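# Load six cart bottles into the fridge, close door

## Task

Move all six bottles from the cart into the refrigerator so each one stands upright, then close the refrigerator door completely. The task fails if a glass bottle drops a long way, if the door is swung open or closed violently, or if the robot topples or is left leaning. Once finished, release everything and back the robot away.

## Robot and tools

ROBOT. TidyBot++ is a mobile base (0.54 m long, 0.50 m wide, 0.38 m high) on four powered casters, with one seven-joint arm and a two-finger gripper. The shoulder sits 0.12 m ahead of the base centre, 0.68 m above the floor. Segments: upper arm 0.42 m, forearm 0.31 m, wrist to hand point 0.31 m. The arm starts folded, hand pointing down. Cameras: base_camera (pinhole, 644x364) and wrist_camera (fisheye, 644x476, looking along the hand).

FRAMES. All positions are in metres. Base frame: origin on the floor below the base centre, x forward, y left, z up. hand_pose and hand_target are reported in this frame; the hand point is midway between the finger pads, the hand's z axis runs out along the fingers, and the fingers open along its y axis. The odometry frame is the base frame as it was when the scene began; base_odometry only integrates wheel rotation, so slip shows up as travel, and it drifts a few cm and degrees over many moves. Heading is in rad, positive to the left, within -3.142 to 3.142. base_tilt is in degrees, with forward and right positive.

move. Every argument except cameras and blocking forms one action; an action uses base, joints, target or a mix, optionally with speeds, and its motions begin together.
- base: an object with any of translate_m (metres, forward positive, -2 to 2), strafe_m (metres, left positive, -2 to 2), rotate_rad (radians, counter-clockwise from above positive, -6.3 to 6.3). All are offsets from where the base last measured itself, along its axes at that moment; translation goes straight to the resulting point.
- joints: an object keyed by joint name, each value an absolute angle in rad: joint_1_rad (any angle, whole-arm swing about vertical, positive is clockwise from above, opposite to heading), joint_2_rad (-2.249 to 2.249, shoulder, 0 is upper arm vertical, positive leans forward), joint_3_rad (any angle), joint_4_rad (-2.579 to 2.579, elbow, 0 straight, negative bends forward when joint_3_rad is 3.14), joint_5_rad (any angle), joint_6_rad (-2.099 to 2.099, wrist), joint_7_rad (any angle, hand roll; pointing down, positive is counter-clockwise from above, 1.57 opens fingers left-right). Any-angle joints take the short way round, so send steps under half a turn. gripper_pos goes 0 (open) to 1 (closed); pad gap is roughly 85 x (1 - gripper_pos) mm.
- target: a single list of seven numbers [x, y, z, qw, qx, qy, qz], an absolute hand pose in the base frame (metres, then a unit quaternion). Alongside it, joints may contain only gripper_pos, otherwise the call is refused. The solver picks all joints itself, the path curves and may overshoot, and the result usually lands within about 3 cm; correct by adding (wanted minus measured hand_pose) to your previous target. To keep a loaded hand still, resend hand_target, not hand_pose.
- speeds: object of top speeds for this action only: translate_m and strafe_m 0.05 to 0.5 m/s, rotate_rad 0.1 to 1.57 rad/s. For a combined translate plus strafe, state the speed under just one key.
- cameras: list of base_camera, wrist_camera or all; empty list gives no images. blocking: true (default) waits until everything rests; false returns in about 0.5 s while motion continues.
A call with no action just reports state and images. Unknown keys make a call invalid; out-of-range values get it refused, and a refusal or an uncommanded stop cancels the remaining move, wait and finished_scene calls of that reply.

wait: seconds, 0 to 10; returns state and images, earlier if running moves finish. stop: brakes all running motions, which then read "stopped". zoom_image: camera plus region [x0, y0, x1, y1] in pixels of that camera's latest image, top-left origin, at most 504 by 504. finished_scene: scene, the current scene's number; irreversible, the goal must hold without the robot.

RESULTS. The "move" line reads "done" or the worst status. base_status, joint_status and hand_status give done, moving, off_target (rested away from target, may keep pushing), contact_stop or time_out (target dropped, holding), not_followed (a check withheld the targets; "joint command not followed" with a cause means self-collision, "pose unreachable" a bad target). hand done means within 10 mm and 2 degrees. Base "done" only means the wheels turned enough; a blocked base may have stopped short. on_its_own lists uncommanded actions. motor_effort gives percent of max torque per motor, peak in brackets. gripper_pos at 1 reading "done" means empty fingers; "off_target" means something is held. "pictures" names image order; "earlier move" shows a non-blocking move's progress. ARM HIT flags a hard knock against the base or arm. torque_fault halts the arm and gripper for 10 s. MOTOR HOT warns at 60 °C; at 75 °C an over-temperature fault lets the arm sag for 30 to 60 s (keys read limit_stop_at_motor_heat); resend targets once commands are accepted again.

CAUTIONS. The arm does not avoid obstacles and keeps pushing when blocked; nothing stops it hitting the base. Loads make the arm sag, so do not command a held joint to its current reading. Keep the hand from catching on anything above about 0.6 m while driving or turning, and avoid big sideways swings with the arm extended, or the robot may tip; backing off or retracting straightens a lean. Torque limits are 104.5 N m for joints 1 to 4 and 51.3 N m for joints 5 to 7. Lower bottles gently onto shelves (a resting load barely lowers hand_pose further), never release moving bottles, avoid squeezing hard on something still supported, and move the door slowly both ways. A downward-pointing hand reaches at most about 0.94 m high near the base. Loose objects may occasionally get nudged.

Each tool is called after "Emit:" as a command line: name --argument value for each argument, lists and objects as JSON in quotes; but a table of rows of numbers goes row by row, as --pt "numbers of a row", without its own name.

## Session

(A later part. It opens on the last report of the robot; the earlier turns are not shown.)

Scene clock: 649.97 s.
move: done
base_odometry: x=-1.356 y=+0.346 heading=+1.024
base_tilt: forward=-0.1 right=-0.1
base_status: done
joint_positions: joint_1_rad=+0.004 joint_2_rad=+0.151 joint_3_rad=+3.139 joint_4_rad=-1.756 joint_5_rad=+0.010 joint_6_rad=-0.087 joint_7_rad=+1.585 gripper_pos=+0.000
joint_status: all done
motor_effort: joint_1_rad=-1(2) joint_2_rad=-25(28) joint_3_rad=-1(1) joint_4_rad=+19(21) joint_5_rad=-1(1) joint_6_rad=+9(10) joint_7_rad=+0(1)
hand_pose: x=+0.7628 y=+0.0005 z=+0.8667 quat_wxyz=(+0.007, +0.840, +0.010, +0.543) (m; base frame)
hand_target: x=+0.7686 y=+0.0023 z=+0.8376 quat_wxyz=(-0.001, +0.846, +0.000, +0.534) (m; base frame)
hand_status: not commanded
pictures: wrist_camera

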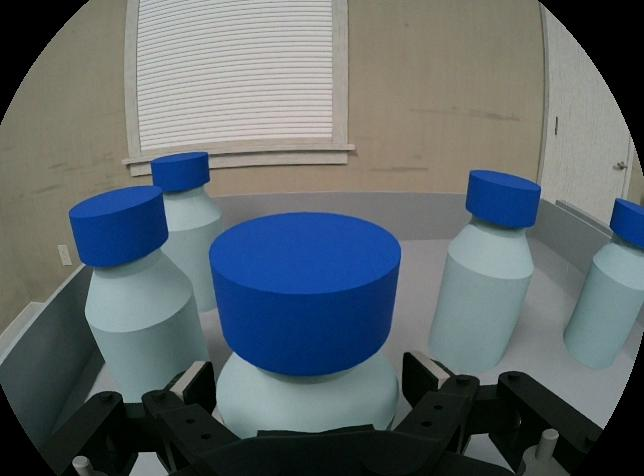

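Emit:
move --joints '{"gripper_pos": 0.4}' --cameras '["wrist_camera"]'

Emit:
move --joints '{"joint_2_rad": 0.12, "joint_4_rad": -1.30, "joint_6_rad": -0.56}' --cameras '["wrist_camera"]'

Scene clock: 659.50 s.
move: off_target
base_odometry: x=-1.356 y=+0.346 heading=+1.024
base_tilt: forward=-0.1 right=-0.1
base_status: not commanded
joint_positions: joint_1_rad=+0.003 joint_2_rad=+0.151 joint_3_rad=+3.139 joint_4_rad=-1.756 joint_5_rad=+0.010 joint_6_rad=-0.085 joint_7_rad=+1.585 gripper_pos=+0.233
joint_status: gripper_pos off_target (ended at +0.233, target +0.400)
motor_effort: joint_1_rad=-1(1) joint_2_rad=-25(26) joint_3_rad=-1(1) joint_4_rad=+19(20) joint_5_rad=+0(1) joint_6_rad=+9(10) joint_7_rad=+0(0)
hand_pose: x=+0.7631 y=+0.0005 z=+0.8673 quat_wxyz=(+0.007, +0.839, +0.010, +0.544) (m; base frame)
hand_target: x=+0.7686 y=+0.0023 z=+0.8376 quat_wxyz=(-0.001, +0.846, +0.000, +0.534) (m; base frame)
hand_status: not commanded
pictures: wrist_camera

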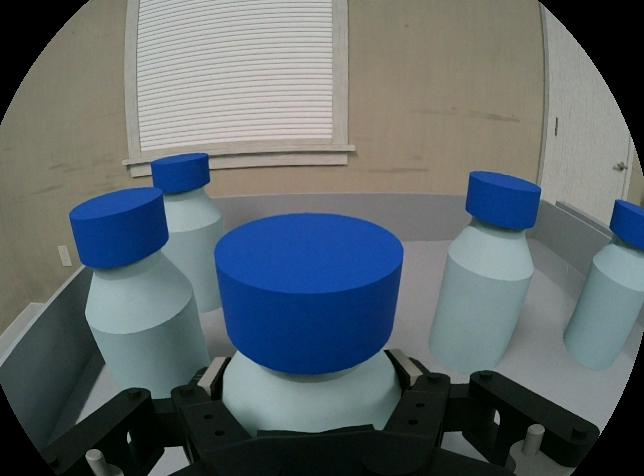

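Scene clock: 661.50 s.
move: done
base_odometry: x=-1.356 y=+0.346 heading=+1.024
base_tilt: forward=-0.1 right=-0.1
base_status: not commanded
joint_positions: joint_1_rad=+0.003 joint_2_rad=+0.152 joint_3_rad=+3.139 joint_4_rad=-1.340 joint_5_rad=+0.010 joint_6_rad=-0.533 joint_7_rad=+1.585 gripper_pos=+0.233
joint_status: all done
motor_effort: joint_1_rad=+0(1) joint_2_rad=-30(32) joint_3_rad=-1(1) joint_4_rad=+23(25) joint_5_rad=-1(1) joint_6_rad=+12(13) joint_7_rad=+0(0)
hand_pose: x=+0.7760 y=-0.0009 z=+0.9859 quat_wxyz=(+0.008, +0.848, +0.008, +0.530) (m; base frame)
hand_target: x=+0.7657 y=+0.0023 z=+1.0229 quat_wxyz=(-0.001, +0.836, +0.000, +0.549) (m; base frame)
hand_status: not commanded
pictures: wrist_camera

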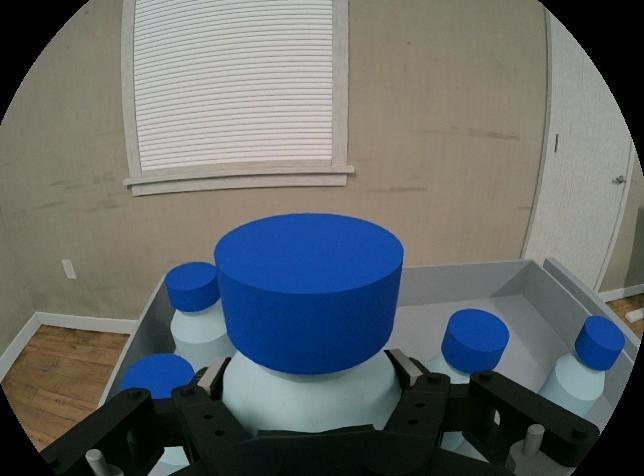

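Emit:
move --base '{"translate_m": -0.38}' --joints '{"joint_2_rad": -0.385, "joint_4_rad": -1.76, "joint_6_rad": -0.63}' --cameras '[]'

Scene clock: 679.27 s.
move: done
base_odometry: x=-1.554 y=+0.021 heading=+1.024
base_tilt: forward=-0.2 right=-0.1
base_status: done
joint_positions: joint_1_rad=+0.003 joint_2_rad=-0.373 joint_3_rad=+3.139 joint_4_rad=-1.740 joint_5_rad=+0.010 joint_6_rad=-0.606 joint_7_rad=+1.585 gripper_pos=+0.233
joint_status: all done
motor_effort: joint_1_rad=+0(3) joint_2_rad=-11(34) joint_3_rad=+0(3) joint_4_rad=+23(24) joint_5_rad=-1(2) joint_6_rad=+13(13) joint_7_rad=+0(1)
hand_pose: x=+0.5597 y=-0.0004 z=+1.0152 quat_wxyz=(+0.009, +0.834, +0.008, +0.551) (m; base frame)
hand_target: x=+0.5517 y=+0.0022 z=+1.0020 quat_wxyz=(+0.000, +0.843, +0.000, +0.538) (m; base frame)
hand_status: not commanded
pictures: none
No camera images: "cameras" was empty.

Emit:
move --base '{"translate_m": -0.0475, "strafe_m": -0.478, "rotate_rad": 3.302}' --speeds '{"rotate_rad": 1.3}' --cameras '["wrist_camera"]'

Scene clock: 717.80 s.
move: done
base_odometry: x=-1.170 y=-0.268 heading=-1.957
base_tilt: forward=-0.1 right=-0.1
base_status: done
joint_positions: joint_1_rad=+0.002 joint_2_rad=-0.373 joint_3_rad=+3.139 joint_4_rad=-1.743 joint_5_rad=+0.010 joint_6_rad=-0.607 joint_7_rad=+1.585 gripper_pos=+0.233
joint_status: not commanded
motor_effort: joint_1_rad=-1(2) joint_2_rad=-11(13) joint_3_rad=+0(2) joint_4_rad=+23(23) joint_5_rad=-1(2) joint_6_rad=+11(12) joint_7_rad=+0(1)
hand_pose: x=+0.5595 y=+0.0000 z=+1.0136 quat_wxyz=(+0.009, +0.835, +0.008, +0.550) (m; base frame)
hand_target: x=+0.5517 y=+0.0022 z=+1.0020 quat_wxyz=(+0.000, +0.843, +0.000, +0.538) (m; base frame)
hand_status: not commanded
pictures: wrist_camera

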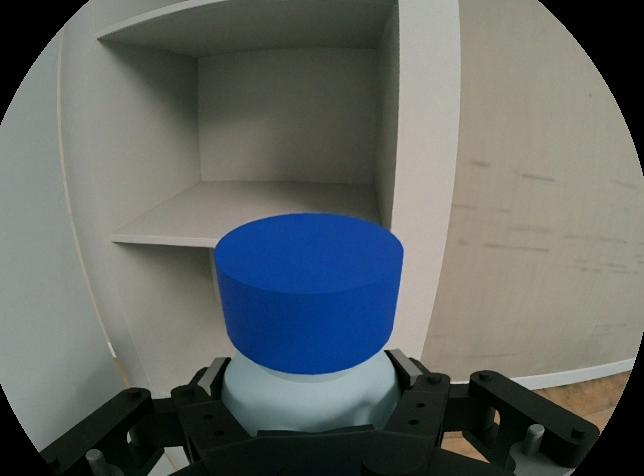

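Emit:
move --joints '{"joint_2_rad": 0.47, "joint_4_rad": -1.93, "joint_6_rad": 0.385}' --blocking false --cameras '[]'

Emit:
move --base '{"translate_m": 0.25}' --speeds '{"translate_m": 0.25}' --cameras '["wrist_camera"]'

Scene clock: 727.47 s.
move: moving
base_odometry: x=-1.170 y=-0.268 heading=-1.957
base_tilt: forward=-0.1 right=-0.1
base_status: not commanded
joint_positions: joint_1_rad=+0.002 joint_2_rad=-0.296 joint_3_rad=+3.139 joint_4_rad=-1.760 joint_5_rad=+0.010 joint_6_rad=-0.540 joint_7_rad=+1.585 gripper_pos=+0.233
joint_status: joint_2_rad moving; joint_4_rad moving; joint_6_rad moving
motor_effort: joint_1_rad=-1(1) joint_2_rad=-10(10) joint_3_rad=+0(0) joint_4_rad=+22(23) joint_5_rad=-1(1) joint_6_rad=+12(13) joint_7_rad=+0(0)
hand_pose: x=+0.5914 y=+0.0001 z=+0.9874 quat_wxyz=(+0.009, +0.842, +0.009, +0.539) (m; base frame)
hand_target: x=+0.6106 y=+0.0022 z=+0.9692 quat_wxyz=(+0.000, +0.843, +0.000, +0.538) (m; base frame)
hand_status: not commanded
pictures: none
No camera images: "cameras" was empty.

Scene clock: 729.43 s.
move: done
base_odometry: x=-1.264 y=-0.499 heading=-1.956
base_tilt: forward=-0.1 right=-0.1
base_status: done
joint_positions: joint_1_rad=+0.002 joint_2_rad=+0.446 joint_3_rad=+3.139 joint_4_rad=-1.914 joint_5_rad=+0.010 joint_6_rad=+0.314 joint_7_rad=+1.585 gripper_pos=+0.233
joint_status: all done
motor_effort: joint_1_rad=+0(1) joint_2_rad=-35(38) joint_3_rad=-1(1) joint_4_rad=+18(23) joint_5_rad=-1(1) joint_6_rad=+11(13) joint_7_rad=+0(0)
hand_pose: x=+0.7988 y=+0.0024 z=+0.6957 quat_wxyz=(+0.004, +0.854, +0.011, +0.521) (m; base frame)
hand_target: x=+0.8030 y=+0.0023 z=+0.6914 quat_wxyz=(-0.001, +0.845, +0.000, +0.534) (m; base frame)
hand_status: not commanded
pictures: wrist_camera

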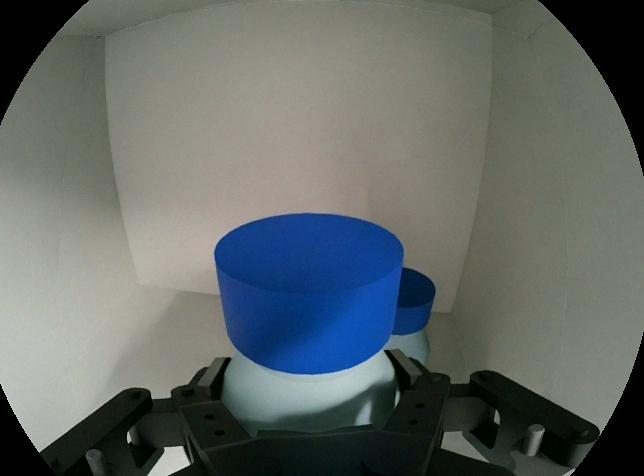

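Emit:
move --base '{"strafe_m": 0.025}' --speeds '{"strafe_m": 0.15}' --cameras '["wrist_camera"]'

Scene clock: 792.57 s.
move: done
base_odometry: x=-1.241 y=-0.509 heading=-1.957
base_tilt: forward=-0.1 right=-0.1
base_status: done
joint_positions: joint_1_rad=-0.004 joint_2_rad=+0.446 joint_3_rad=+3.139 joint_4_rad=-1.914 joint_5_rad=+0.010 joint_6_rad=+0.318 joint_7_rad=+1.585 gripper_pos=+0.233
joint_status: not commanded
motor_effort: joint_1_rad=+0(3) joint_2_rad=-35(36) joint_3_rad=-1(3) joint_4_rad=+18(18) joint_5_rad=-1(1) joint_6_rad=+11(12) joint_7_rad=+0(0)
hand_pose: x=+0.7992 y=+0.0068 z=+0.6966 quat_wxyz=(+0.003, +0.853, +0.014, +0.522) (m; base frame)
hand_target: x=+0.8030 y=+0.0023 z=+0.6914 quat_wxyz=(-0.001, +0.845, +0.000, +0.534) (m; base frame)
hand_status: not commanded
pictures: wrist_camera

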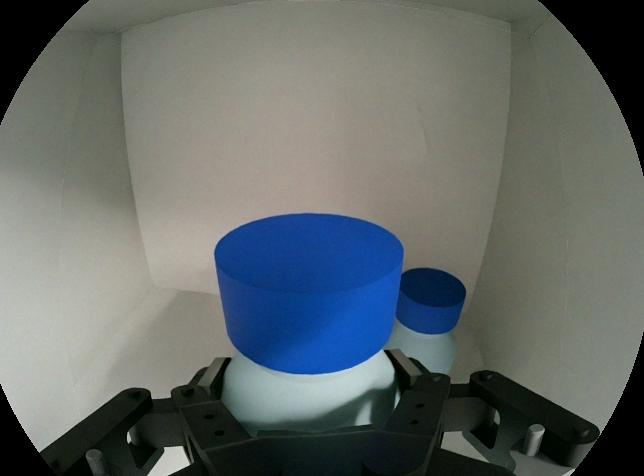

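Emit:
move --joints '{"joint_2_rad": 0.80, "joint_4_rad": -1.507, "joint_6_rad": 0.315}' --cameras '[]'

Emit:
move --joints '{"joint_2_rad": 0.862, "joint_4_rad": -1.483, "joint_6_rad": 0.385}' --cameras '["wrist_camera"]'

Emit:
move --joints '{"joint_2_rad": 0.88, "joint_4_rad": -1.483, "joint_6_rad": 0.385}' --cameras '[]'

Emit:
move --joints '{"joint_2_rad": 0.895, "joint_4_rad": -1.483, "joint_6_rad": 0.385}' --cameras '["wrist_camera"]'

Scene clock: 807.50 s.
move: done
base_odometry: x=-1.241 y=-0.509 heading=-1.957
base_tilt: forward=-0.1 right=-0.1
base_status: not commanded
joint_positions: joint_1_rad=-0.004 joint_2_rad=+0.765 joint_3_rad=+3.139 joint_4_rad=-1.546 joint_5_rad=+0.010 joint_6_rad=+0.318 joint_7_rad=+1.585 gripper_pos=+0.233
joint_status: all done
motor_effort: joint_1_rad=+0(1) joint_2_rad=-45(47) joint_3_rad=-1(1) joint_4_rad=+19(20) joint_5_rad=-1(1) joint_6_rad=+11(13) joint_7_rad=+0(1)
hand_pose: x=+0.9263 y=+0.0073 z=+0.6459 quat_wxyz=(+0.003, +0.839, +0.013, +0.543) (m; base frame)
hand_target: x=+0.9379 y=+0.0023 z=+0.6366 quat_wxyz=(-0.001, +0.839, +0.000, +0.544) (m; base frame)
hand_status: not commanded
pictures: none
No camera images: "cameras" was empty.

Scene clock: 808.33 s.
move: done
base_odometry: x=-1.241 y=-0.509 heading=-1.957
base_tilt: forward=-0.1 right=-0.1
base_status: not commanded
joint_positions: joint_1_rad=-0.004 joint_2_rad=+0.825 joint_3_rad=+3.139 joint_4_rad=-1.516 joint_5_rad=+0.010 joint_6_rad=+0.340 joint_7_rad=+1.585 gripper_pos=+0.233
joint_status: all done
motor_effort: joint_1_rad=-1(2) joint_2_rad=-46(48) joint_3_rad=-1(1) joint_4_rad=+18(19) joint_5_rad=-1(2) joint_6_rad=+11(13) joint_7_rad=+0(0)
hand_pose: x=+0.9365 y=+0.0075 z=+0.6187 quat_wxyz=(+0.003, +0.842, +0.013, +0.540) (m; base frame)
hand_target: x=+0.9512 y=+0.0023 z=+0.6178 quat_wxyz=(-0.001, +0.831, +0.000, +0.557) (m; base frame)
hand_status: not commanded
pictures: wrist_camera

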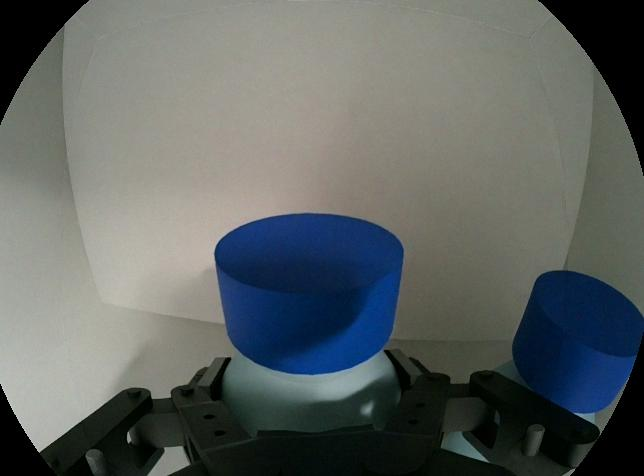

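Scene clock: 808.90 s.
move: done
base_odometry: x=-1.241 y=-0.509 heading=-1.957
base_tilt: forward=-0.1 right=-0.1
base_status: not commanded
joint_positions: joint_1_rad=-0.005 joint_2_rad=+0.828 joint_3_rad=+3.139 joint_4_rad=-1.514 joint_5_rad=+0.010 joint_6_rad=+0.340 joint_7_rad=+1.585 gripper_pos=+0.233
joint_status: all done
motor_effort: joint_1_rad=+1(2) joint_2_rad=-45(47) joint_3_rad=+0(1) joint_4_rad=+17(19) joint_5_rad=-1(2) joint_6_rad=+10(12) joint_7_rad=+0(0)
hand_pose: x=+0.9372 y=+0.0083 z=+0.6172 quat_wxyz=(+0.002, +0.842, +0.013, +0.539) (m; base frame)
hand_target: x=+0.9499 y=+0.0023 z=+0.6028 quat_wxyz=(-0.001, +0.835, +0.000, +0.550) (m; base frame)
hand_status: not commanded
pictures: none
No camera images: "cameras" was empty.

Scene clock: 809.80 s.
move: done
base_odometry: x=-1.241 y=-0.509 heading=-1.957
base_tilt: forward=-0.1 right=-0.1
base_status: not commanded
joint_positions: joint_1_rad=-0.005 joint_2_rad=+0.844 joint_3_rad=+3.139 joint_4_rad=-1.510 joint_5_rad=+0.010 joint_6_rad=+0.340 joint_7_rad=+1.585 gripper_pos=+0.233
joint_status: all done
motor_effort: joint_1_rad=+1(2) joint_2_rad=-43(46) joint_3_rad=+0(1) joint_4_rad=+17(18) joint_5_rad=-1(2) joint_6_rad=+10(11) joint_7_rad=+0(1)
hand_pose: x=+0.9375 y=+0.0083 z=+0.6064 quat_wxyz=(+0.002, +0.845, +0.013, +0.535) (m; base frame)
hand_target: x=+0.9486 y=+0.0023 z=+0.5904 quat_wxyz=(-0.001, +0.840, +0.000, +0.543) (m; base frame)
hand_status: not commanded
pictures: wrist_camera

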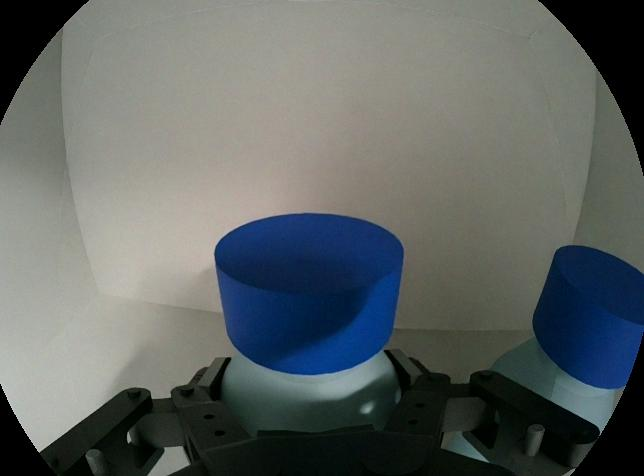

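Emit:
move --joints '{"joint_2_rad": 0.909, "joint_4_rad": -1.483, "joint_6_rad": 0.385}' --cameras '[]'

Emit:
move --joints '{"gripper_pos": 0.10}' --cameras '["wrist_camera"]'

Scene clock: 821.80 s.
move: done
base_odometry: x=-1.241 y=-0.509 heading=-1.957
base_tilt: forward=-0.1 right=-0.1
base_status: not commanded
joint_positions: joint_1_rad=-0.005 joint_2_rad=+0.846 joint_3_rad=+3.139 joint_4_rad=-1.507 joint_5_rad=+0.010 joint_6_rad=+0.341 joint_7_rad=+1.585 gripper_pos=+0.233
joint_status: all done
motor_effort: joint_1_rad=+1(1) joint_2_rad=-43(44) joint_3_rad=+0(0) joint_4_rad=+16(18) joint_5_rad=-1(1) joint_6_rad=+10(11) joint_7_rad=+0(0)
hand_pose: x=+0.9383 y=+0.0083 z=+0.6063 quat_wxyz=(+0.002, +0.845, +0.013, +0.535) (m; base frame)
hand_target: x=+0.9473 y=+0.0023 z=+0.5788 quat_wxyz=(-0.001, +0.843, +0.000, +0.537) (m; base frame)
hand_status: not commanded
pictures: none
No camera images: "cameras" was empty.

Scene clock: 822.53 s.
move: done
base_odometry: x=-1.241 y=-0.509 heading=-1.957
base_tilt: forward=-0.1 right=-0.1
base_status: not commanded
joint_positions: joint_1_rad=-0.005 joint_2_rad=+0.847 joint_3_rad=+3.139 joint_4_rad=-1.503 joint_5_rad=+0.010 joint_6_rad=+0.342 joint_7_rad=+1.585 gripper_pos=+0.100
joint_status: all done
motor_effort: joint_1_rad=+0(1) joint_2_rad=-42(44) joint_3_rad=+0(1) joint_4_rad=+15(17) joint_5_rad=-1(2) joint_6_rad=+8(10) joint_7_rad=+0(0)
hand_pose: x=+0.9399 y=+0.0083 z=+0.6076 quat_wxyz=(+0.002, +0.844, +0.013, +0.537) (m; base frame)
hand_target: x=+0.9473 y=+0.0023 z=+0.5788 quat_wxyz=(-0.001, +0.843, +0.000, +0.537) (m; base frame)
hand_status: not commanded
pictures: wrist_camera

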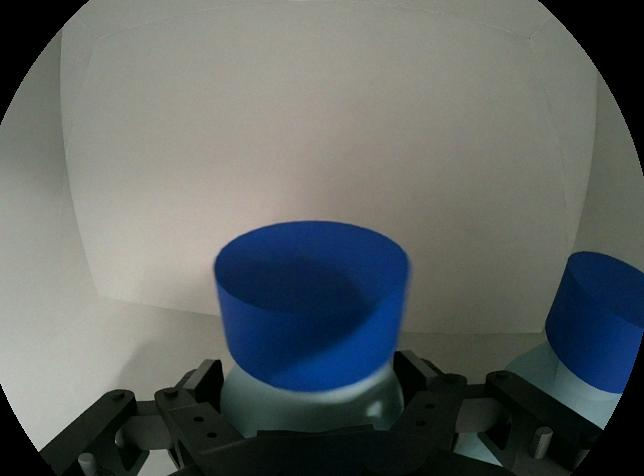

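Emit:
move --base '{"translate_m": -0.42, "strafe_m": 0.021}' --speeds '{"translate_m": 0.3}' --cameras '["wrist_camera"]'

Scene clock: 832.27 s.
move: done
base_odometry: x=-1.064 y=-0.128 heading=-1.956
base_tilt: forward=-0.1 right=-0.1
base_status: done
joint_positions: joint_1_rad=-0.004 joint_2_rad=+0.848 joint_3_rad=+3.139 joint_4_rad=-1.497 joint_5_rad=+0.010 joint_6_rad=+0.343 joint_7_rad=+1.585 gripper_pos=+0.100
joint_status: not commanded
motor_effort: joint_1_rad=+0(1) joint_2_rad=-42(44) joint_3_rad=-1(2) joint_4_rad=+15(16) joint_5_rad=-1(1) joint_6_rad=+8(9) joint_7_rad=+0(1)
hand_pose: x=+0.9421 y=+0.0070 z=+0.6102 quat_wxyz=(+0.003, +0.842, +0.013, +0.539) (m; base frame)
hand_target: x=+0.9473 y=+0.0023 z=+0.5788 quat_wxyz=(-0.001, +0.843, +0.000, +0.537) (m; base frame)
hand_status: not commanded
pictures: wrist_camera

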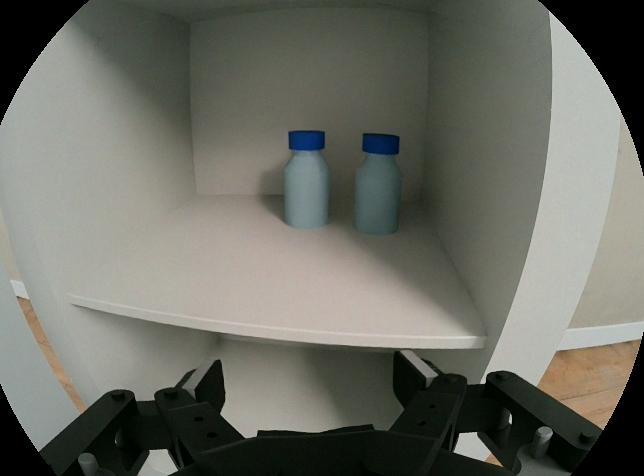

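Emit:
move --base '{"translate_m": -0.215, "strafe_m": -0.175, "rotate_rad": -3.303}' --joints '{"joint_2_rad": 0.055, "joint_4_rad": -1.48, "joint_6_rad": -0.46, "gripper_pos": 0}' --speeds '{"rotate_rad": 1.3}' --cameras '["wrist_camera"]'

Scene clock: 867.37 s.
move: done
base_odometry: x=-1.145 y=+0.137 heading=+1.024
base_tilt: forward=-0.1 right=-0.1
base_status: done
joint_positions: joint_1_rad=+0.004 joint_2_rad=+0.090 joint_3_rad=+3.142 joint_4_rad=-1.486 joint_5_rad=+0.010 joint_6_rad=-0.417 joint_7_rad=+1.585 gripper_pos=+0.000
joint_status: all done
motor_effort: joint_1_rad=-1(7) joint_2_rad=-23(47) joint_3_rad=-1(4) joint_4_rad=+20(20) joint_5_rad=-1(2) joint_6_rad=+8(10) joint_7_rad=+0(1)
hand_pose: x=+0.7550 y=-0.0028 z=+0.9718 quat_wxyz=(+0.009, +0.839, +0.007, +0.543) (m; base frame)
hand_target: x=+0.7400 y=+0.0023 z=+0.9850 quat_wxyz=(-0.001, +0.840, +0.000, +0.542) (m; base frame)
hand_status: not commanded
pictures: wrist_camera

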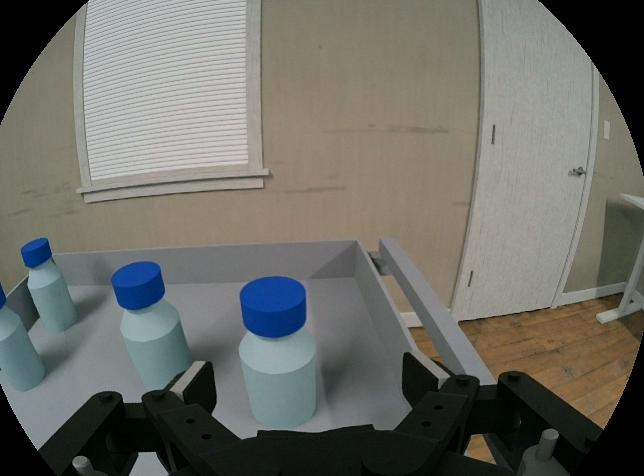

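Emit:
move --base '{"translate_m": 0.128, "strafe_m": 0.0238}' --joints '{"joint_2_rad": 0.10, "joint_4_rad": -1.58, "joint_6_rad": -0.33}' --speeds '{"translate_m": 0.25}' --cameras '[]'

Emit:
move --joints '{"joint_2_rad": 0.15, "joint_4_rad": -1.69, "joint_6_rad": -0.18}' --cameras '["wrist_camera"]'

Scene clock: 880.77 s.
move: done
base_odometry: x=-1.098 y=+0.259 heading=+1.023
base_tilt: forward=-0.1 right=-0.1
base_status: done
joint_positions: joint_1_rad=+0.004 joint_2_rad=+0.088 joint_3_rad=+3.142 joint_4_rad=-1.551 joint_5_rad=+0.010 joint_6_rad=-0.367 joint_7_rad=+1.585 gripper_pos=+0.000
joint_status: all done
motor_effort: joint_1_rad=+0(1) joint_2_rad=-24(27) joint_3_rad=-1(1) joint_4_rad=+19(21) joint_5_rad=-1(1) joint_6_rad=+9(10) joint_7_rad=+0(0)
hand_pose: x=+0.7519 y=-0.0026 z=+0.9481 quat_wxyz=(+0.009, +0.843, +0.007, +0.538) (m; base frame)
hand_target: x=+0.7552 y=+0.0023 z=+0.9338 quat_wxyz=(-0.001, +0.844, +0.000, +0.536) (m; base frame)
hand_status: not commanded
pictures: none
No camera images: "cameras" was empty.

Scene clock: 882.03 s.
move: done
base_odometry: x=-1.098 y=+0.259 heading=+1.023
base_tilt: forward=-0.1 right=-0.1
base_status: not commanded
joint_positions: joint_1_rad=+0.004 joint_2_rad=+0.113 joint_3_rad=+3.142 joint_4_rad=-1.659 joint_5_rad=+0.010 joint_6_rad=-0.228 joint_7_rad=+1.585 gripper_pos=+0.000
joint_status: all done
motor_effort: joint_1_rad=+0(1) joint_2_rad=-24(26) joint_3_rad=-1(1) joint_4_rad=+19(21) joint_5_rad=-1(1) joint_6_rad=+9(10) joint_7_rad=+0(0)
hand_pose: x=+0.7575 y=-0.0022 z=+0.9076 quat_wxyz=(+0.009, +0.841, +0.008, +0.540) (m; base frame)
hand_target: x=+0.7653 y=+0.0023 z=+0.8790 quat_wxyz=(-0.001, +0.847, +0.000, +0.532) (m; base frame)
hand_status: not commanded
pictures: wrist_camera

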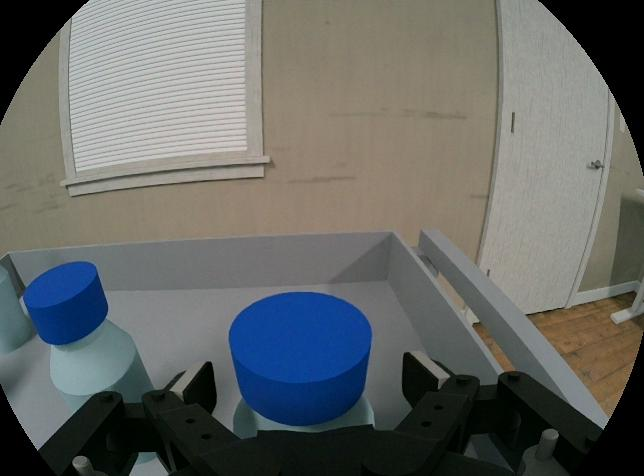

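Emit:
move --base '{"translate_m": 0.007, "strafe_m": 0.0025}' --joints '{"joint_2_rad": 0.19, "joint_4_rad": -1.785, "joint_6_rad": -0.04}' --cameras '["wrist_camera"]'

Emit:
move --joints '{"gripper_pos": 0.4}' --cameras '["wrist_camera"]'

Scene clock: 892.20 s.
move: done
base_odometry: x=-1.097 y=+0.266 heading=+1.023
base_tilt: forward=-0.1 right=-0.1
base_status: done
joint_positions: joint_1_rad=+0.004 joint_2_rad=+0.151 joint_3_rad=+3.142 joint_4_rad=-1.756 joint_5_rad=+0.010 joint_6_rad=-0.087 joint_7_rad=+1.585 gripper_pos=+0.000
joint_status: all done
motor_effort: joint_1_rad=+0(1) joint_2_rad=-25(27) joint_3_rad=+0(1) joint_4_rad=+19(20) joint_5_rad=-1(1) joint_6_rad=+9(10) joint_7_rad=+0(0)
hand_pose: x=+0.7628 y=-0.0017 z=+0.8661 quat_wxyz=(+0.008, +0.840, +0.008, +0.543) (m; base frame)
hand_target: x=+0.7686 y=+0.0023 z=+0.8376 quat_wxyz=(-0.001, +0.846, +0.000, +0.534) (m; base frame)
hand_status: not commanded
pictures: wrist_camera

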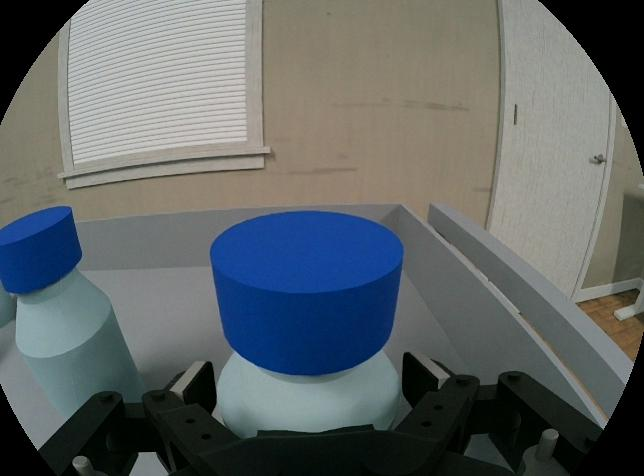

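Scene clock: 892.97 s.
move: off_target
base_odometry: x=-1.097 y=+0.266 heading=+1.023
base_tilt: forward=-0.1 right=-0.1
base_status: not commanded
joint_positions: joint_1_rad=+0.004 joint_2_rad=+0.151 joint_3_rad=+3.142 joint_4_rad=-1.756 joint_5_rad=+0.010 joint_6_rad=-0.085 joint_7_rad=+1.585 gripper_pos=+0.233
joint_status: gripper_pos off_target (ended at +0.233, target +0.400)
motor_effort: joint_1_rad=-1(1) joint_2_rad=-25(25) joint_3_rad=-1(1) joint_4_rad=+19(20) joint_5_rad=-1(1) joint_6_rad=+9(10) joint_7_rad=+0(0)
hand_pose: x=+0.7630 y=-0.0017 z=+0.8666 quat_wxyz=(+0.008, +0.839, +0.008, +0.543) (m; base frame)
hand_target: x=+0.7686 y=+0.0023 z=+0.8376 quat_wxyz=(-0.001, +0.846, +0.000, +0.534) (m; base frame)
hand_status: not commanded
pictures: wrist_camera

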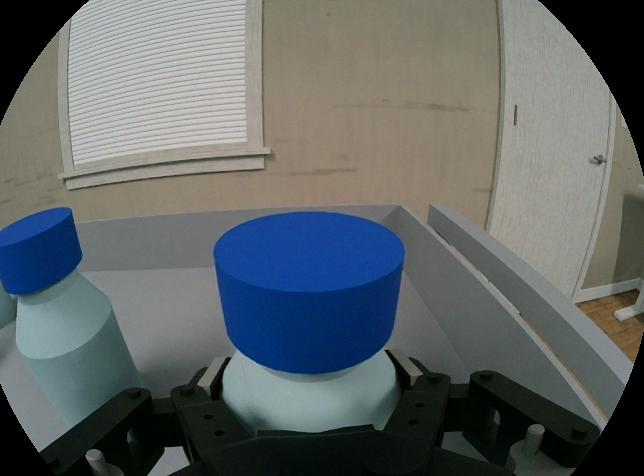

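Emit:
move --joints '{"joint_2_rad": 0.12, "joint_4_rad": -1.30, "joint_6_rad": -0.56}' --cameras '[]'

Emit:
move --base '{"translate_m": -0.38}' --joints '{"joint_2_rad": -0.385, "joint_4_rad": -1.76, "joint_6_rad": -0.63}' --cameras '[]'

Emit:
move --base '{"translate_m": -0.156, "strafe_m": -0.1826, "rotate_rad": 3.453}' --speeds '{"rotate_rad": 1.3}' --cameras '["wrist_camera"]'

Scene clock: 935.17 s.
move: done
base_odometry: x=-1.097 y=+0.266 heading=+1.023
base_tilt: forward=-0.1 right=-0.1
base_status: not commanded
joint_positions: joint_1_rad=+0.004 joint_2_rad=+0.152 joint_3_rad=+3.142 joint_4_rad=-1.338 joint_5_rad=+0.010 joint_6_rad=-0.531 joint_7_rad=+1.585 gripper_pos=+0.233
joint_status: all done
motor_effort: joint_1_rad=-1(1) joint_2_rad=-29(31) joint_3_rad=+0(1) joint_4_rad=+22(24) joint_5_rad=-1(1) joint_6_rad=+12(13) joint_7_rad=+0(0)
hand_pose: x=+0.7765 y=-0.0031 z=+0.9876 quat_wxyz=(+0.010, +0.847, +0.007, +0.531) (m; base frame)
hand_target: x=+0.7657 y=+0.0023 z=+1.0229 quat_wxyz=(-0.001, +0.836, +0.000, +0.549) (m; base frame)
hand_status: not commanded
pictures: none
No camera images: "cameras" was empty.

Scene clock: 937.20 s.
move: done
base_odometry: x=-1.295 y=-0.058 heading=+1.023
base_tilt: forward=-0.2 right=-0.1
base_status: done
joint_positions: joint_1_rad=+0.003 joint_2_rad=-0.375 joint_3_rad=+3.142 joint_4_rad=-1.739 joint_5_rad=+0.010 joint_6_rad=-0.605 joint_7_rad=+1.585 gripper_pos=+0.233
joint_status: all done
motor_effort: joint_1_rad=+0(1) joint_2_rad=-10(34) joint_3_rad=+0(1) joint_4_rad=+23(24) joint_5_rad=-1(1) joint_6_rad=+11(13) joint_7_rad=+0(1)
hand_pose: x=+0.5595 y=-0.0023 z=+1.0171 quat_wxyz=(+0.010, +0.833, +0.006, +0.553) (m; base frame)
hand_target: x=+0.5517 y=+0.0022 z=+1.0020 quat_wxyz=(+0.000, +0.843, +0.000, +0.538) (m; base frame)
hand_status: not commanded
pictures: none
No camera images: "cameras" was empty.

Scene clock: 941.20 s.
move: done
base_odometry: x=-1.220 y=-0.286 heading=-1.808
base_tilt: forward=-0.1 right=-0.1
base_status: done
joint_positions: joint_1_rad=+0.003 joint_2_rad=-0.376 joint_3_rad=+3.142 joint_4_rad=-1.741 joint_5_rad=+0.010 joint_6_rad=-0.606 joint_7_rad=+1.585 gripper_pos=+0.233
joint_status: not commanded
motor_effort: joint_1_rad=-1(2) joint_2_rad=-11(13) joint_3_rad=+0(2) joint_4_rad=+22(23) joint_5_rad=-1(2) joint_6_rad=+11(12) joint_7_rad=+0(0)
hand_pose: x=+0.5590 y=-0.0020 z=+1.0161 quat_wxyz=(+0.010, +0.834, +0.006, +0.552) (m; base frame)
hand_target: x=+0.5517 y=+0.0022 z=+1.0020 quat_wxyz=(+0.000, +0.843, +0.000, +0.538) (m; base frame)
hand_status: not commanded
pictures: wrist_camera

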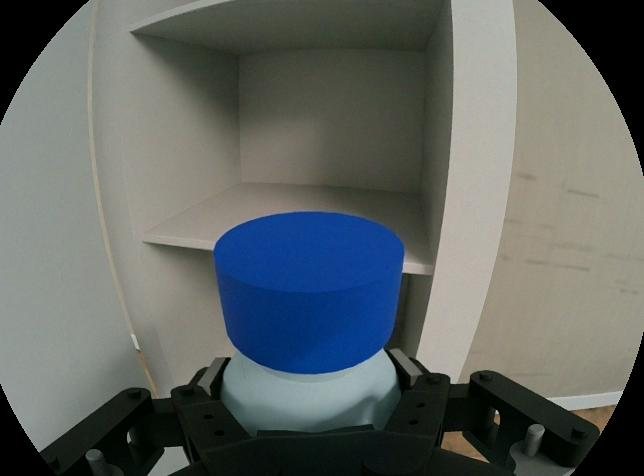

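Emit:
move --cameras '["base_camera", "wrist_camera"]'

Emit:
zoom_image --camera "wrist_camera" --region '[110, 180, 470, 300]'

Scene clock: 970.27 s.
base_odometry: x=-1.220 y=-0.286 heading=-1.808
base_tilt: forward=-0.1 right=-0.1
base_status: done
joint_positions: joint_1_rad=+0.003 joint_2_rad=-0.376 joint_3_rad=+3.142 joint_4_rad=-1.741 joint_5_rad=+0.010 joint_6_rad=-0.606 joint_7_rad=+1.585 gripper_pos=+0.233
joint_status: not commanded
motor_effort: joint_1_rad=-1(2) joint_2_rad=-10(13) joint_3_rad=+0(2) joint_4_rad=+23(23) joint_5_rad=-1(2) joint_6_rad=+11(12) joint_7_rad=+0(0)
hand_pose: x=+0.5590 y=-0.0020 z=+1.0161 quat_wxyz=(+0.010, +0.834, +0.006, +0.552) (m; base frame)
hand_target: x=+0.5517 y=+0.0022 z=+1.0020 quat_wxyz=(+0.000, +0.843, +0.000, +0.538) (m; base frame)
hand_status: not commanded
pictures: base_camera, wrist_camera

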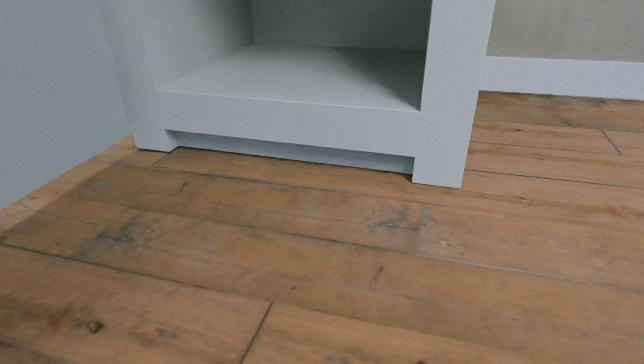

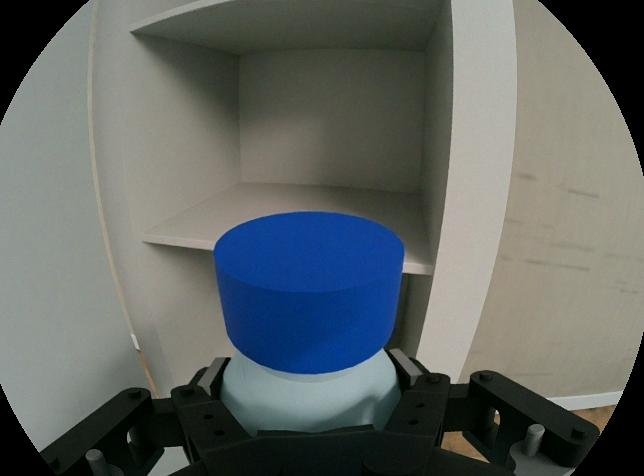

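Scaled by 1.400.

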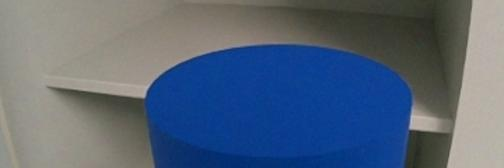

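Emit:
move --joints '{"joint_2_rad": 0.47, "joint_4_rad": -1.93, "joint_6_rad": 0.385}' --blocking false --cameras '[]'

Emit:
move --base '{"translate_m": 0.265, "strafe_m": 0.006, "rotate_rad": 0.044}' --speeds '{"translate_m": 0.25}' --cameras '["wrist_camera"]'

Scene clock: 1031.90 s.
move: moving
base_odometry: x=-1.220 y=-0.286 heading=-1.808
base_tilt: forward=-0.1 right=-0.1
base_status: not commanded
joint_positions: joint_1_rad=+0.003 joint_2_rad=-0.297 joint_3_rad=+3.142 joint_4_rad=-1.758 joint_5_rad=+0.010 joint_6_rad=-0.538 joint_7_rad=+1.585 gripper_pos=+0.233
joint_status: joint_2_rad moving; joint_4_rad moving; joint_6_rad moving
motor_effort: joint_1_rad=+0(1) joint_2_rad=-10(11) joint_3_rad=+0(1) joint_4_rad=+21(22) joint_5_rad=-1(1) joint_6_rad=+10(12) joint_7_rad=+0(0)
hand_pose: x=+0.5915 y=-0.0019 z=+0.9894 quat_wxyz=(+0.009, +0.841, +0.007, +0.541) (m; base frame)
hand_target: x=+0.6106 y=+0.0022 z=+0.9692 quat_wxyz=(+0.000, +0.843, +0.000, +0.538) (m; base frame)
hand_status: not commanded
pictures: none
No camera images: "cameras" was empty.

Scene clock: 1033.90 s.
move: done
base_odometry: x=-1.277 y=-0.545 heading=-1.763
base_tilt: forward=-0.1 right=-0.1
base_status: done
joint_positions: joint_1_rad=-0.002 joint_2_rad=+0.444 joint_3_rad=+3.139 joint_4_rad=-1.912 joint_5_rad=+0.010 joint_6_rad=+0.316 joint_7_rad=+1.585 gripper_pos=+0.233
joint_status: all done
motor_effort: joint_1_rad=-1(2) joint_2_rad=-35(37) joint_3_rad=-1(2) joint_4_rad=+17(22) joint_5_rad=-1(2) joint_6_rad=+11(12) joint_7_rad=+0(1)
hand_pose: x=+0.7997 y=+0.0051 z=+0.6988 quat_wxyz=(+0.003, +0.852, +0.013, +0.523) (m; base frame)
hand_target: x=+0.8030 y=+0.0023 z=+0.6914 quat_wxyz=(-0.001, +0.846, +0.000, +0.534) (m; base frame)
hand_status: not commanded
pictures: wrist_camera

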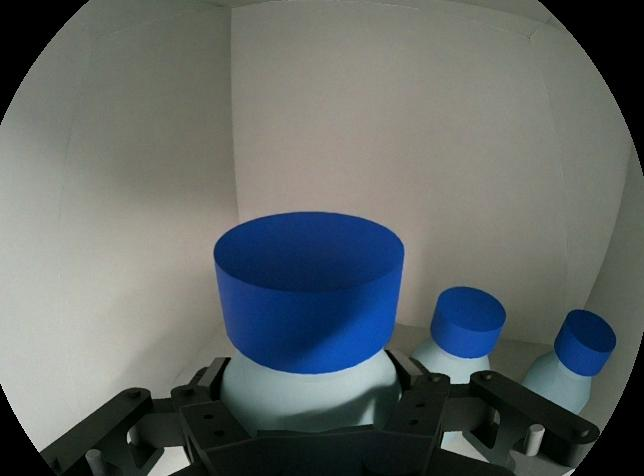

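Emit:
move --joints '{"joint_2_rad": 0.80, "joint_4_rad": -1.507, "joint_6_rad": 0.315}' --cameras '[]'

Emit:
move --joints '{"joint_2_rad": 0.862, "joint_4_rad": -1.483, "joint_6_rad": 0.385}' --cameras '["wrist_camera"]'

Emit:
move --joints '{"joint_2_rad": 0.88, "joint_4_rad": -1.483, "joint_6_rad": 0.385}' --cameras '[]'

Emit:
move --joints '{"joint_2_rad": 0.895, "joint_4_rad": -1.483, "joint_6_rad": 0.385}' --cameras '[]'

Emit:
move --joints '{"joint_2_rad": 0.909, "joint_4_rad": -1.483, "joint_6_rad": 0.385}' --cameras '["wrist_camera"]'

Scene clock: 1065.30 s.
move: done
base_odometry: x=-1.277 y=-0.545 heading=-1.763
base_tilt: forward=-0.1 right=-0.1
base_status: not commanded
joint_positions: joint_1_rad=-0.002 joint_2_rad=+0.762 joint_3_rad=+3.139 joint_4_rad=-1.544 joint_5_rad=+0.010 joint_6_rad=+0.318 joint_7_rad=+1.585 gripper_pos=+0.233
joint_status: all done
motor_effort: joint_1_rad=+0(1) joint_2_rad=-45(46) joint_3_rad=-1(1) joint_4_rad=+19(19) joint_5_rad=-1(1) joint_6_rad=+12(13) joint_7_rad=+0(1)
hand_pose: x=+0.9271 y=+0.0053 z=+0.6489 quat_wxyz=(+0.004, +0.838, +0.012, +0.545) (m; base frame)
hand_target: x=+0.9379 y=+0.0023 z=+0.6366 quat_wxyz=(-0.001, +0.839, +0.000, +0.544) (m; base frame)
hand_status: not commanded
pictures: none
No camera images: "cameras" was empty.

Scene clock: 1066.20 s.
move: done
base_odometry: x=-1.277 y=-0.545 heading=-1.763
base_tilt: forward=-0.1 right=-0.1
base_status: not commanded
joint_positions: joint_1_rad=-0.002 joint_2_rad=+0.826 joint_3_rad=+3.139 joint_4_rad=-1.514 joint_5_rad=+0.010 joint_6_rad=+0.341 joint_7_rad=+1.585 gripper_pos=+0.233
joint_status: all done
motor_effort: joint_1_rad=-1(1) joint_2_rad=-46(48) joint_3_rad=-1(1) joint_4_rad=+18(20) joint_5_rad=-1(1) joint_6_rad=+12(13) joint_7_rad=+0(0)
hand_pose: x=+0.9374 y=+0.0054 z=+0.6195 quat_wxyz=(+0.003, +0.841, +0.012, +0.541) (m; base frame)
hand_target: x=+0.9512 y=+0.0023 z=+0.6178 quat_wxyz=(-0.001, +0.831, +0.000, +0.557) (m; base frame)
hand_status: not commanded
pictures: wrist_camera

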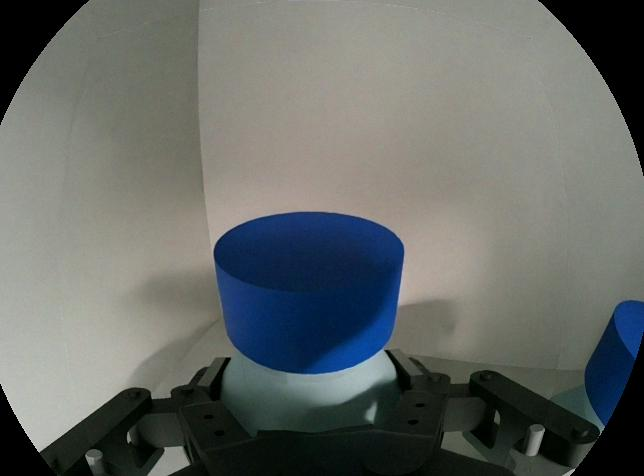

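Scene clock: 1066.83 s.
move: done
base_odometry: x=-1.277 y=-0.545 heading=-1.763
base_tilt: forward=-0.1 right=-0.1
base_status: not commanded
joint_positions: joint_1_rad=-0.002 joint_2_rad=+0.838 joint_3_rad=+3.139 joint_4_rad=-1.514 joint_5_rad=+0.010 joint_6_rad=+0.341 joint_7_rad=+1.585 gripper_pos=+0.233
joint_status: all done
motor_effort: joint_1_rad=+0(1) joint_2_rad=-46(47) joint_3_rad=-1(1) joint_4_rad=+18(19) joint_5_rad=-1(1) joint_6_rad=+10(12) joint_7_rad=+0(0)
hand_pose: x=+0.9367 y=+0.0054 z=+0.6095 quat_wxyz=(+0.003, +0.844, +0.012, +0.536) (m; base frame)
hand_target: x=+0.9499 y=+0.0023 z=+0.6028 quat_wxyz=(-0.001, +0.835, +0.000, +0.550) (m; base frame)
hand_status: not commanded
pictures: none
No camera images: "cameras" was empty.

Scene clock: 1067.37 s.
move: done
base_odometry: x=-1.277 y=-0.545 heading=-1.763
base_tilt: forward=-0.1 right=-0.1
base_status: not commanded
joint_positions: joint_1_rad=-0.002 joint_2_rad=+0.843 joint_3_rad=+3.139 joint_4_rad=-1.512 joint_5_rad=+0.010 joint_6_rad=+0.342 joint_7_rad=+1.585 gripper_pos=+0.233
joint_status: all done
motor_effort: joint_1_rad=-1(1) joint_2_rad=-45(46) joint_3_rad=-1(1) joint_4_rad=+17(18) joint_5_rad=-1(1) joint_6_rad=+12(12) joint_7_rad=+0(0)
hand_pose: x=+0.9372 y=+0.0054 z=+0.6071 quat_wxyz=(+0.003, +0.845, +0.012, +0.535) (m; base frame)
hand_target: x=+0.9486 y=+0.0023 z=+0.5904 quat_wxyz=(-0.001, +0.840, +0.000, +0.543) (m; base frame)
hand_status: not commanded
pictures: none
No camera images: "cameras" was empty.

Scene clock: 1067.90 s.
move: done
base_odometry: x=-1.277 y=-0.545 heading=-1.763
base_tilt: forward=-0.1 right=-0.1
base_status: not commanded
joint_positions: joint_1_rad=-0.002 joint_2_rad=+0.845 joint_3_rad=+3.139 joint_4_rad=-1.508 joint_5_rad=+0.010 joint_6_rad=+0.343 joint_7_rad=+1.585 gripper_pos=+0.233
joint_status: all done
motor_effort: joint_1_rad=+0(1) joint_2_rad=-43(46) joint_3_rad=-1(2) joint_4_rad=+16(17) joint_5_rad=-1(1) joint_6_rad=+10(12) joint_7_rad=+0(0)
hand_pose: x=+0.9383 y=+0.0054 z=+0.6068 quat_wxyz=(+0.003, +0.844, +0.012, +0.536) (m; base frame)
hand_target: x=+0.9473 y=+0.0023 z=+0.5788 quat_wxyz=(-0.001, +0.843, +0.000, +0.537) (m; base frame)
hand_status: not commanded
pictures: wrist_camera

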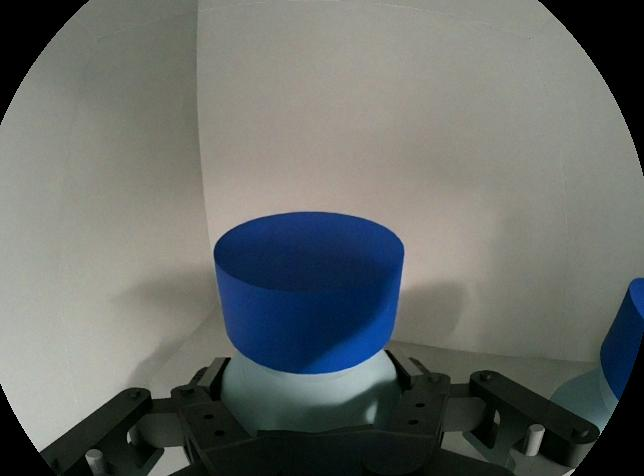

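Emit:
move --joints '{"joint_2_rad": 0.895, "joint_4_rad": -1.483, "joint_6_rad": 0.385}' --cameras '[]'

Emit:
move --joints '{"gripper_pos": 0.08}' --cameras '[]'

Emit:
move --base '{"translate_m": -0.42, "strafe_m": 0.021}' --speeds '{"translate_m": 0.3}' --cameras '["wrist_camera"]'

Scene clock: 1076.97 s.
move: done
base_odometry: x=-1.277 y=-0.545 heading=-1.763
base_tilt: forward=-0.1 right=-0.1
base_status: not commanded
joint_positions: joint_1_rad=-0.002 joint_2_rad=+0.845 joint_3_rad=+3.139 joint_4_rad=-1.508 joint_5_rad=+0.010 joint_6_rad=+0.343 joint_7_rad=+1.585 gripper_pos=+0.233
joint_status: all done
motor_effort: joint_1_rad=-1(1) joint_2_rad=-43(43) joint_3_rad=-1(1) joint_4_rad=+16(17) joint_5_rad=-1(1) joint_6_rad=+10(10) joint_7_rad=+0(0)
hand_pose: x=+0.9384 y=+0.0054 z=+0.6068 quat_wxyz=(+0.003, +0.844, +0.012, +0.536) (m; base frame)
hand_target: x=+0.9486 y=+0.0023 z=+0.5904 quat_wxyz=(-0.001, +0.840, +0.000, +0.543) (m; base frame)
hand_status: not commanded
pictures: none
No camera images: "cameras" was empty.

Scene clock: 1077.77 s.
move: done
base_odometry: x=-1.277 y=-0.545 heading=-1.763
base_tilt: forward=-0.1 right=-0.1
base_status: not commanded
joint_positions: joint_1_rad=-0.002 joint_2_rad=+0.846 joint_3_rad=+3.139 joint_4_rad=-1.501 joint_5_rad=+0.010 joint_6_rad=+0.344 joint_7_rad=+1.585 gripper_pos=+0.080
joint_status: all done
motor_effort: joint_1_rad=-1(1) joint_2_rad=-42(45) joint_3_rad=-1(1) joint_4_rad=+15(17) joint_5_rad=-1(1) joint_6_rad=+8(10) joint_7_rad=+0(0)
hand_pose: x=+0.9411 y=+0.0054 z=+0.6107 quat_wxyz=(+0.003, +0.842, +0.012, +0.539) (m; base frame)
hand_target: x=+0.9486 y=+0.0023 z=+0.5904 quat_wxyz=(-0.001, +0.840, +0.000, +0.543) (m; base frame)
hand_status: not commanded
pictures: none
No camera images: "cameras" was empty.

Scene clock: 1080.17 s.
move: done
base_odometry: x=-1.176 y=-0.137 heading=-1.763
base_tilt: forward=-0.1 right=-0.1
base_status: done
joint_positions: joint_1_rad=-0.001 joint_2_rad=+0.846 joint_3_rad=+3.139 joint_4_rad=-1.496 joint_5_rad=+0.010 joint_6_rad=+0.345 joint_7_rad=+1.585 gripper_pos=+0.080
joint_status: not commanded
motor_effort: joint_1_rad=+0(3) joint_2_rad=-42(44) joint_3_rad=-1(3) joint_4_rad=+15(16) joint_5_rad=-1(1) joint_6_rad=+9(10) joint_7_rad=+0(0)
hand_pose: x=+0.9428 y=+0.0048 z=+0.6131 quat_wxyz=(+0.004, +0.841, +0.012, +0.542) (m; base frame)
hand_target: x=+0.9486 y=+0.0023 z=+0.5904 quat_wxyz=(-0.001, +0.840, +0.000, +0.543) (m; base frame)
hand_status: not commanded
pictures: wrist_camera

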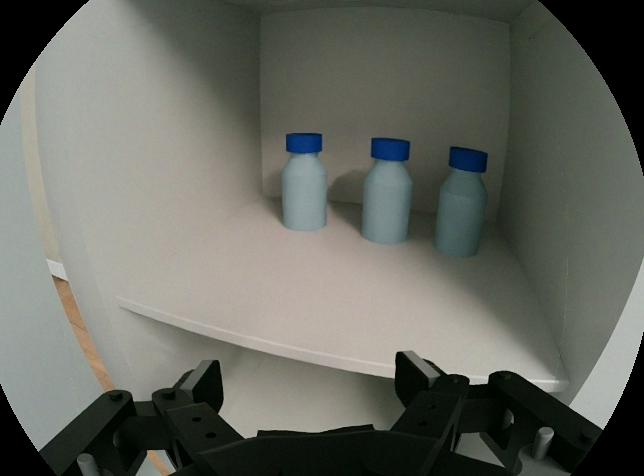

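Emit:
move --base '{"translate_m": -0.15}' --joints '{"joint_2_rad": 0.055, "joint_4_rad": -1.48, "joint_6_rad": -0.46, "gripper_pos": 0}' --cameras '[]'

Emit:
move --base '{"translate_m": -0.2776, "strafe_m": -0.3806, "rotate_rad": -3.48}' --speeds '{"rotate_rad": 1.3}' --cameras '["wrist_camera"]'

Scene clock: 1186.90 s.
move: done
base_odometry: x=-1.147 y=+0.010 heading=-1.763
base_tilt: forward=-0.1 right=-0.1
base_status: done
joint_positions: joint_1_rad=-0.001 joint_2_rad=+0.080 joint_3_rad=+3.139 joint_4_rad=-1.486 joint_5_rad=+0.010 joint_6_rad=-0.415 joint_7_rad=+1.585 gripper_pos=+0.000
joint_status: all done
motor_effort: joint_1_rad=+0(1) joint_2_rad=-23(47) joint_3_rad=+0(1) joint_4_rad=+20(20) joint_5_rad=-1(1) joint_6_rad=+9(10) joint_7_rad=+0(0)
hand_pose: x=+0.7524 y=+0.0022 z=+0.9783 quat_wxyz=(+0.007, +0.836, +0.010, +0.548) (m; base frame)
hand_target: x=+0.7400 y=+0.0023 z=+0.9851 quat_wxyz=(-0.001, +0.840, +0.000, +0.542) (m; base frame)
hand_status: not commanded
pictures: none
No camera images: "cameras" was empty.

Scene clock: 1191.20 s.
move: done
base_odometry: x=-1.467 y=+0.355 heading=+1.041
base_tilt: forward=-0.1 right=-0.1
base_status: done
joint_positions: joint_1_rad=+0.003 joint_2_rad=+0.080 joint_3_rad=+3.137 joint_4_rad=-1.486 joint_5_rad=+0.010 joint_6_rad=-0.417 joint_7_rad=+1.585 gripper_pos=+0.000
joint_status: not commanded
motor_effort: joint_1_rad=-1(4) joint_2_rad=-23(26) joint_3_rad=+0(3) joint_4_rad=+20(20) joint_5_rad=-1(2) joint_6_rad=+9(10) joint_7_rad=+0(1)
hand_pose: x=+0.7521 y=+0.0015 z=+0.9778 quat_wxyz=(+0.007, +0.837, +0.010, +0.547) (m; base frame)
hand_target: x=+0.7400 y=+0.0023 z=+0.9851 quat_wxyz=(-0.001, +0.840, +0.000, +0.542) (m; base frame)
hand_status: not commanded
pictures: wrist_camera

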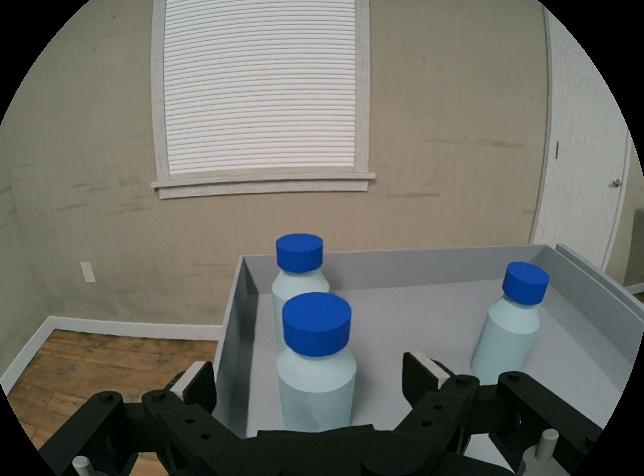

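Emit:
move --base '{"translate_m": 0.1155, "strafe_m": -0.0098}' --joints '{"joint_2_rad": 0.10, "joint_4_rad": -1.58, "joint_6_rad": -0.33}' --speeds '{"translate_m": 0.25}' --cameras '[]'

Emit:
move --joints '{"joint_2_rad": 0.15, "joint_4_rad": -1.69, "joint_6_rad": -0.18}' --cameras '["wrist_camera"]'

Scene clock: 1226.10 s.
move: done
base_odometry: x=-1.401 y=+0.450 heading=+1.040
base_tilt: forward=-0.1 right=-0.1
base_status: done
joint_positions: joint_1_rad=+0.003 joint_2_rad=+0.087 joint_3_rad=+3.137 joint_4_rad=-1.549 joint_5_rad=+0.010 joint_6_rad=-0.366 joint_7_rad=+1.585 gripper_pos=+0.000
joint_status: all done
motor_effort: joint_1_rad=+0(1) joint_2_rad=-24(27) joint_3_rad=-1(1) joint_4_rad=+19(21) joint_5_rad=-1(1) joint_6_rad=+9(10) joint_7_rad=+0(1)
hand_pose: x=+0.7521 y=+0.0017 z=+0.9500 quat_wxyz=(+0.007, +0.842, +0.010, +0.539) (m; base frame)
hand_target: x=+0.7552 y=+0.0023 z=+0.9338 quat_wxyz=(-0.001, +0.844, +0.000, +0.536) (m; base frame)
hand_status: not commanded
pictures: none
No camera images: "cameras" was empty.

Scene clock: 1227.37 s.
move: done
base_odometry: x=-1.401 y=+0.450 heading=+1.040
base_tilt: forward=-0.1 right=-0.1
base_status: not commanded
joint_positions: joint_1_rad=+0.003 joint_2_rad=+0.113 joint_3_rad=+3.137 joint_4_rad=-1.659 joint_5_rad=+0.010 joint_6_rad=-0.228 joint_7_rad=+1.585 gripper_pos=+0.000
joint_status: all done
motor_effort: joint_1_rad=+0(1) joint_2_rad=-24(26) joint_3_rad=-1(1) joint_4_rad=+19(21) joint_5_rad=-1(1) joint_6_rad=+9(10) joint_7_rad=+0(0)
hand_pose: x=+0.7575 y=+0.0021 z=+0.9076 quat_wxyz=(+0.007, +0.841, +0.011, +0.540) (m; base frame)
hand_target: x=+0.7653 y=+0.0023 z=+0.8791 quat_wxyz=(-0.001, +0.847, +0.000, +0.532) (m; base frame)
hand_status: not commanded
pictures: wrist_camera

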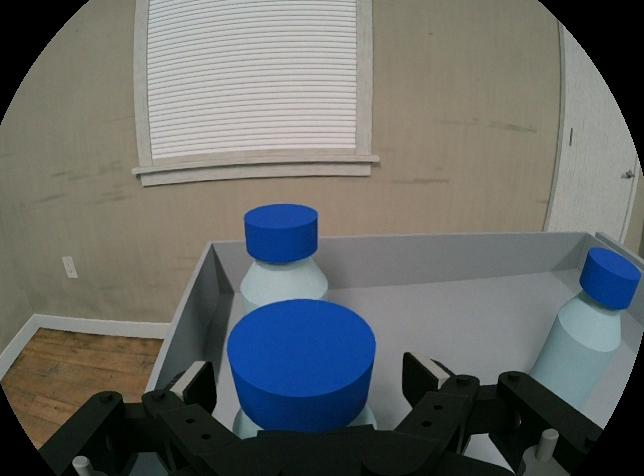

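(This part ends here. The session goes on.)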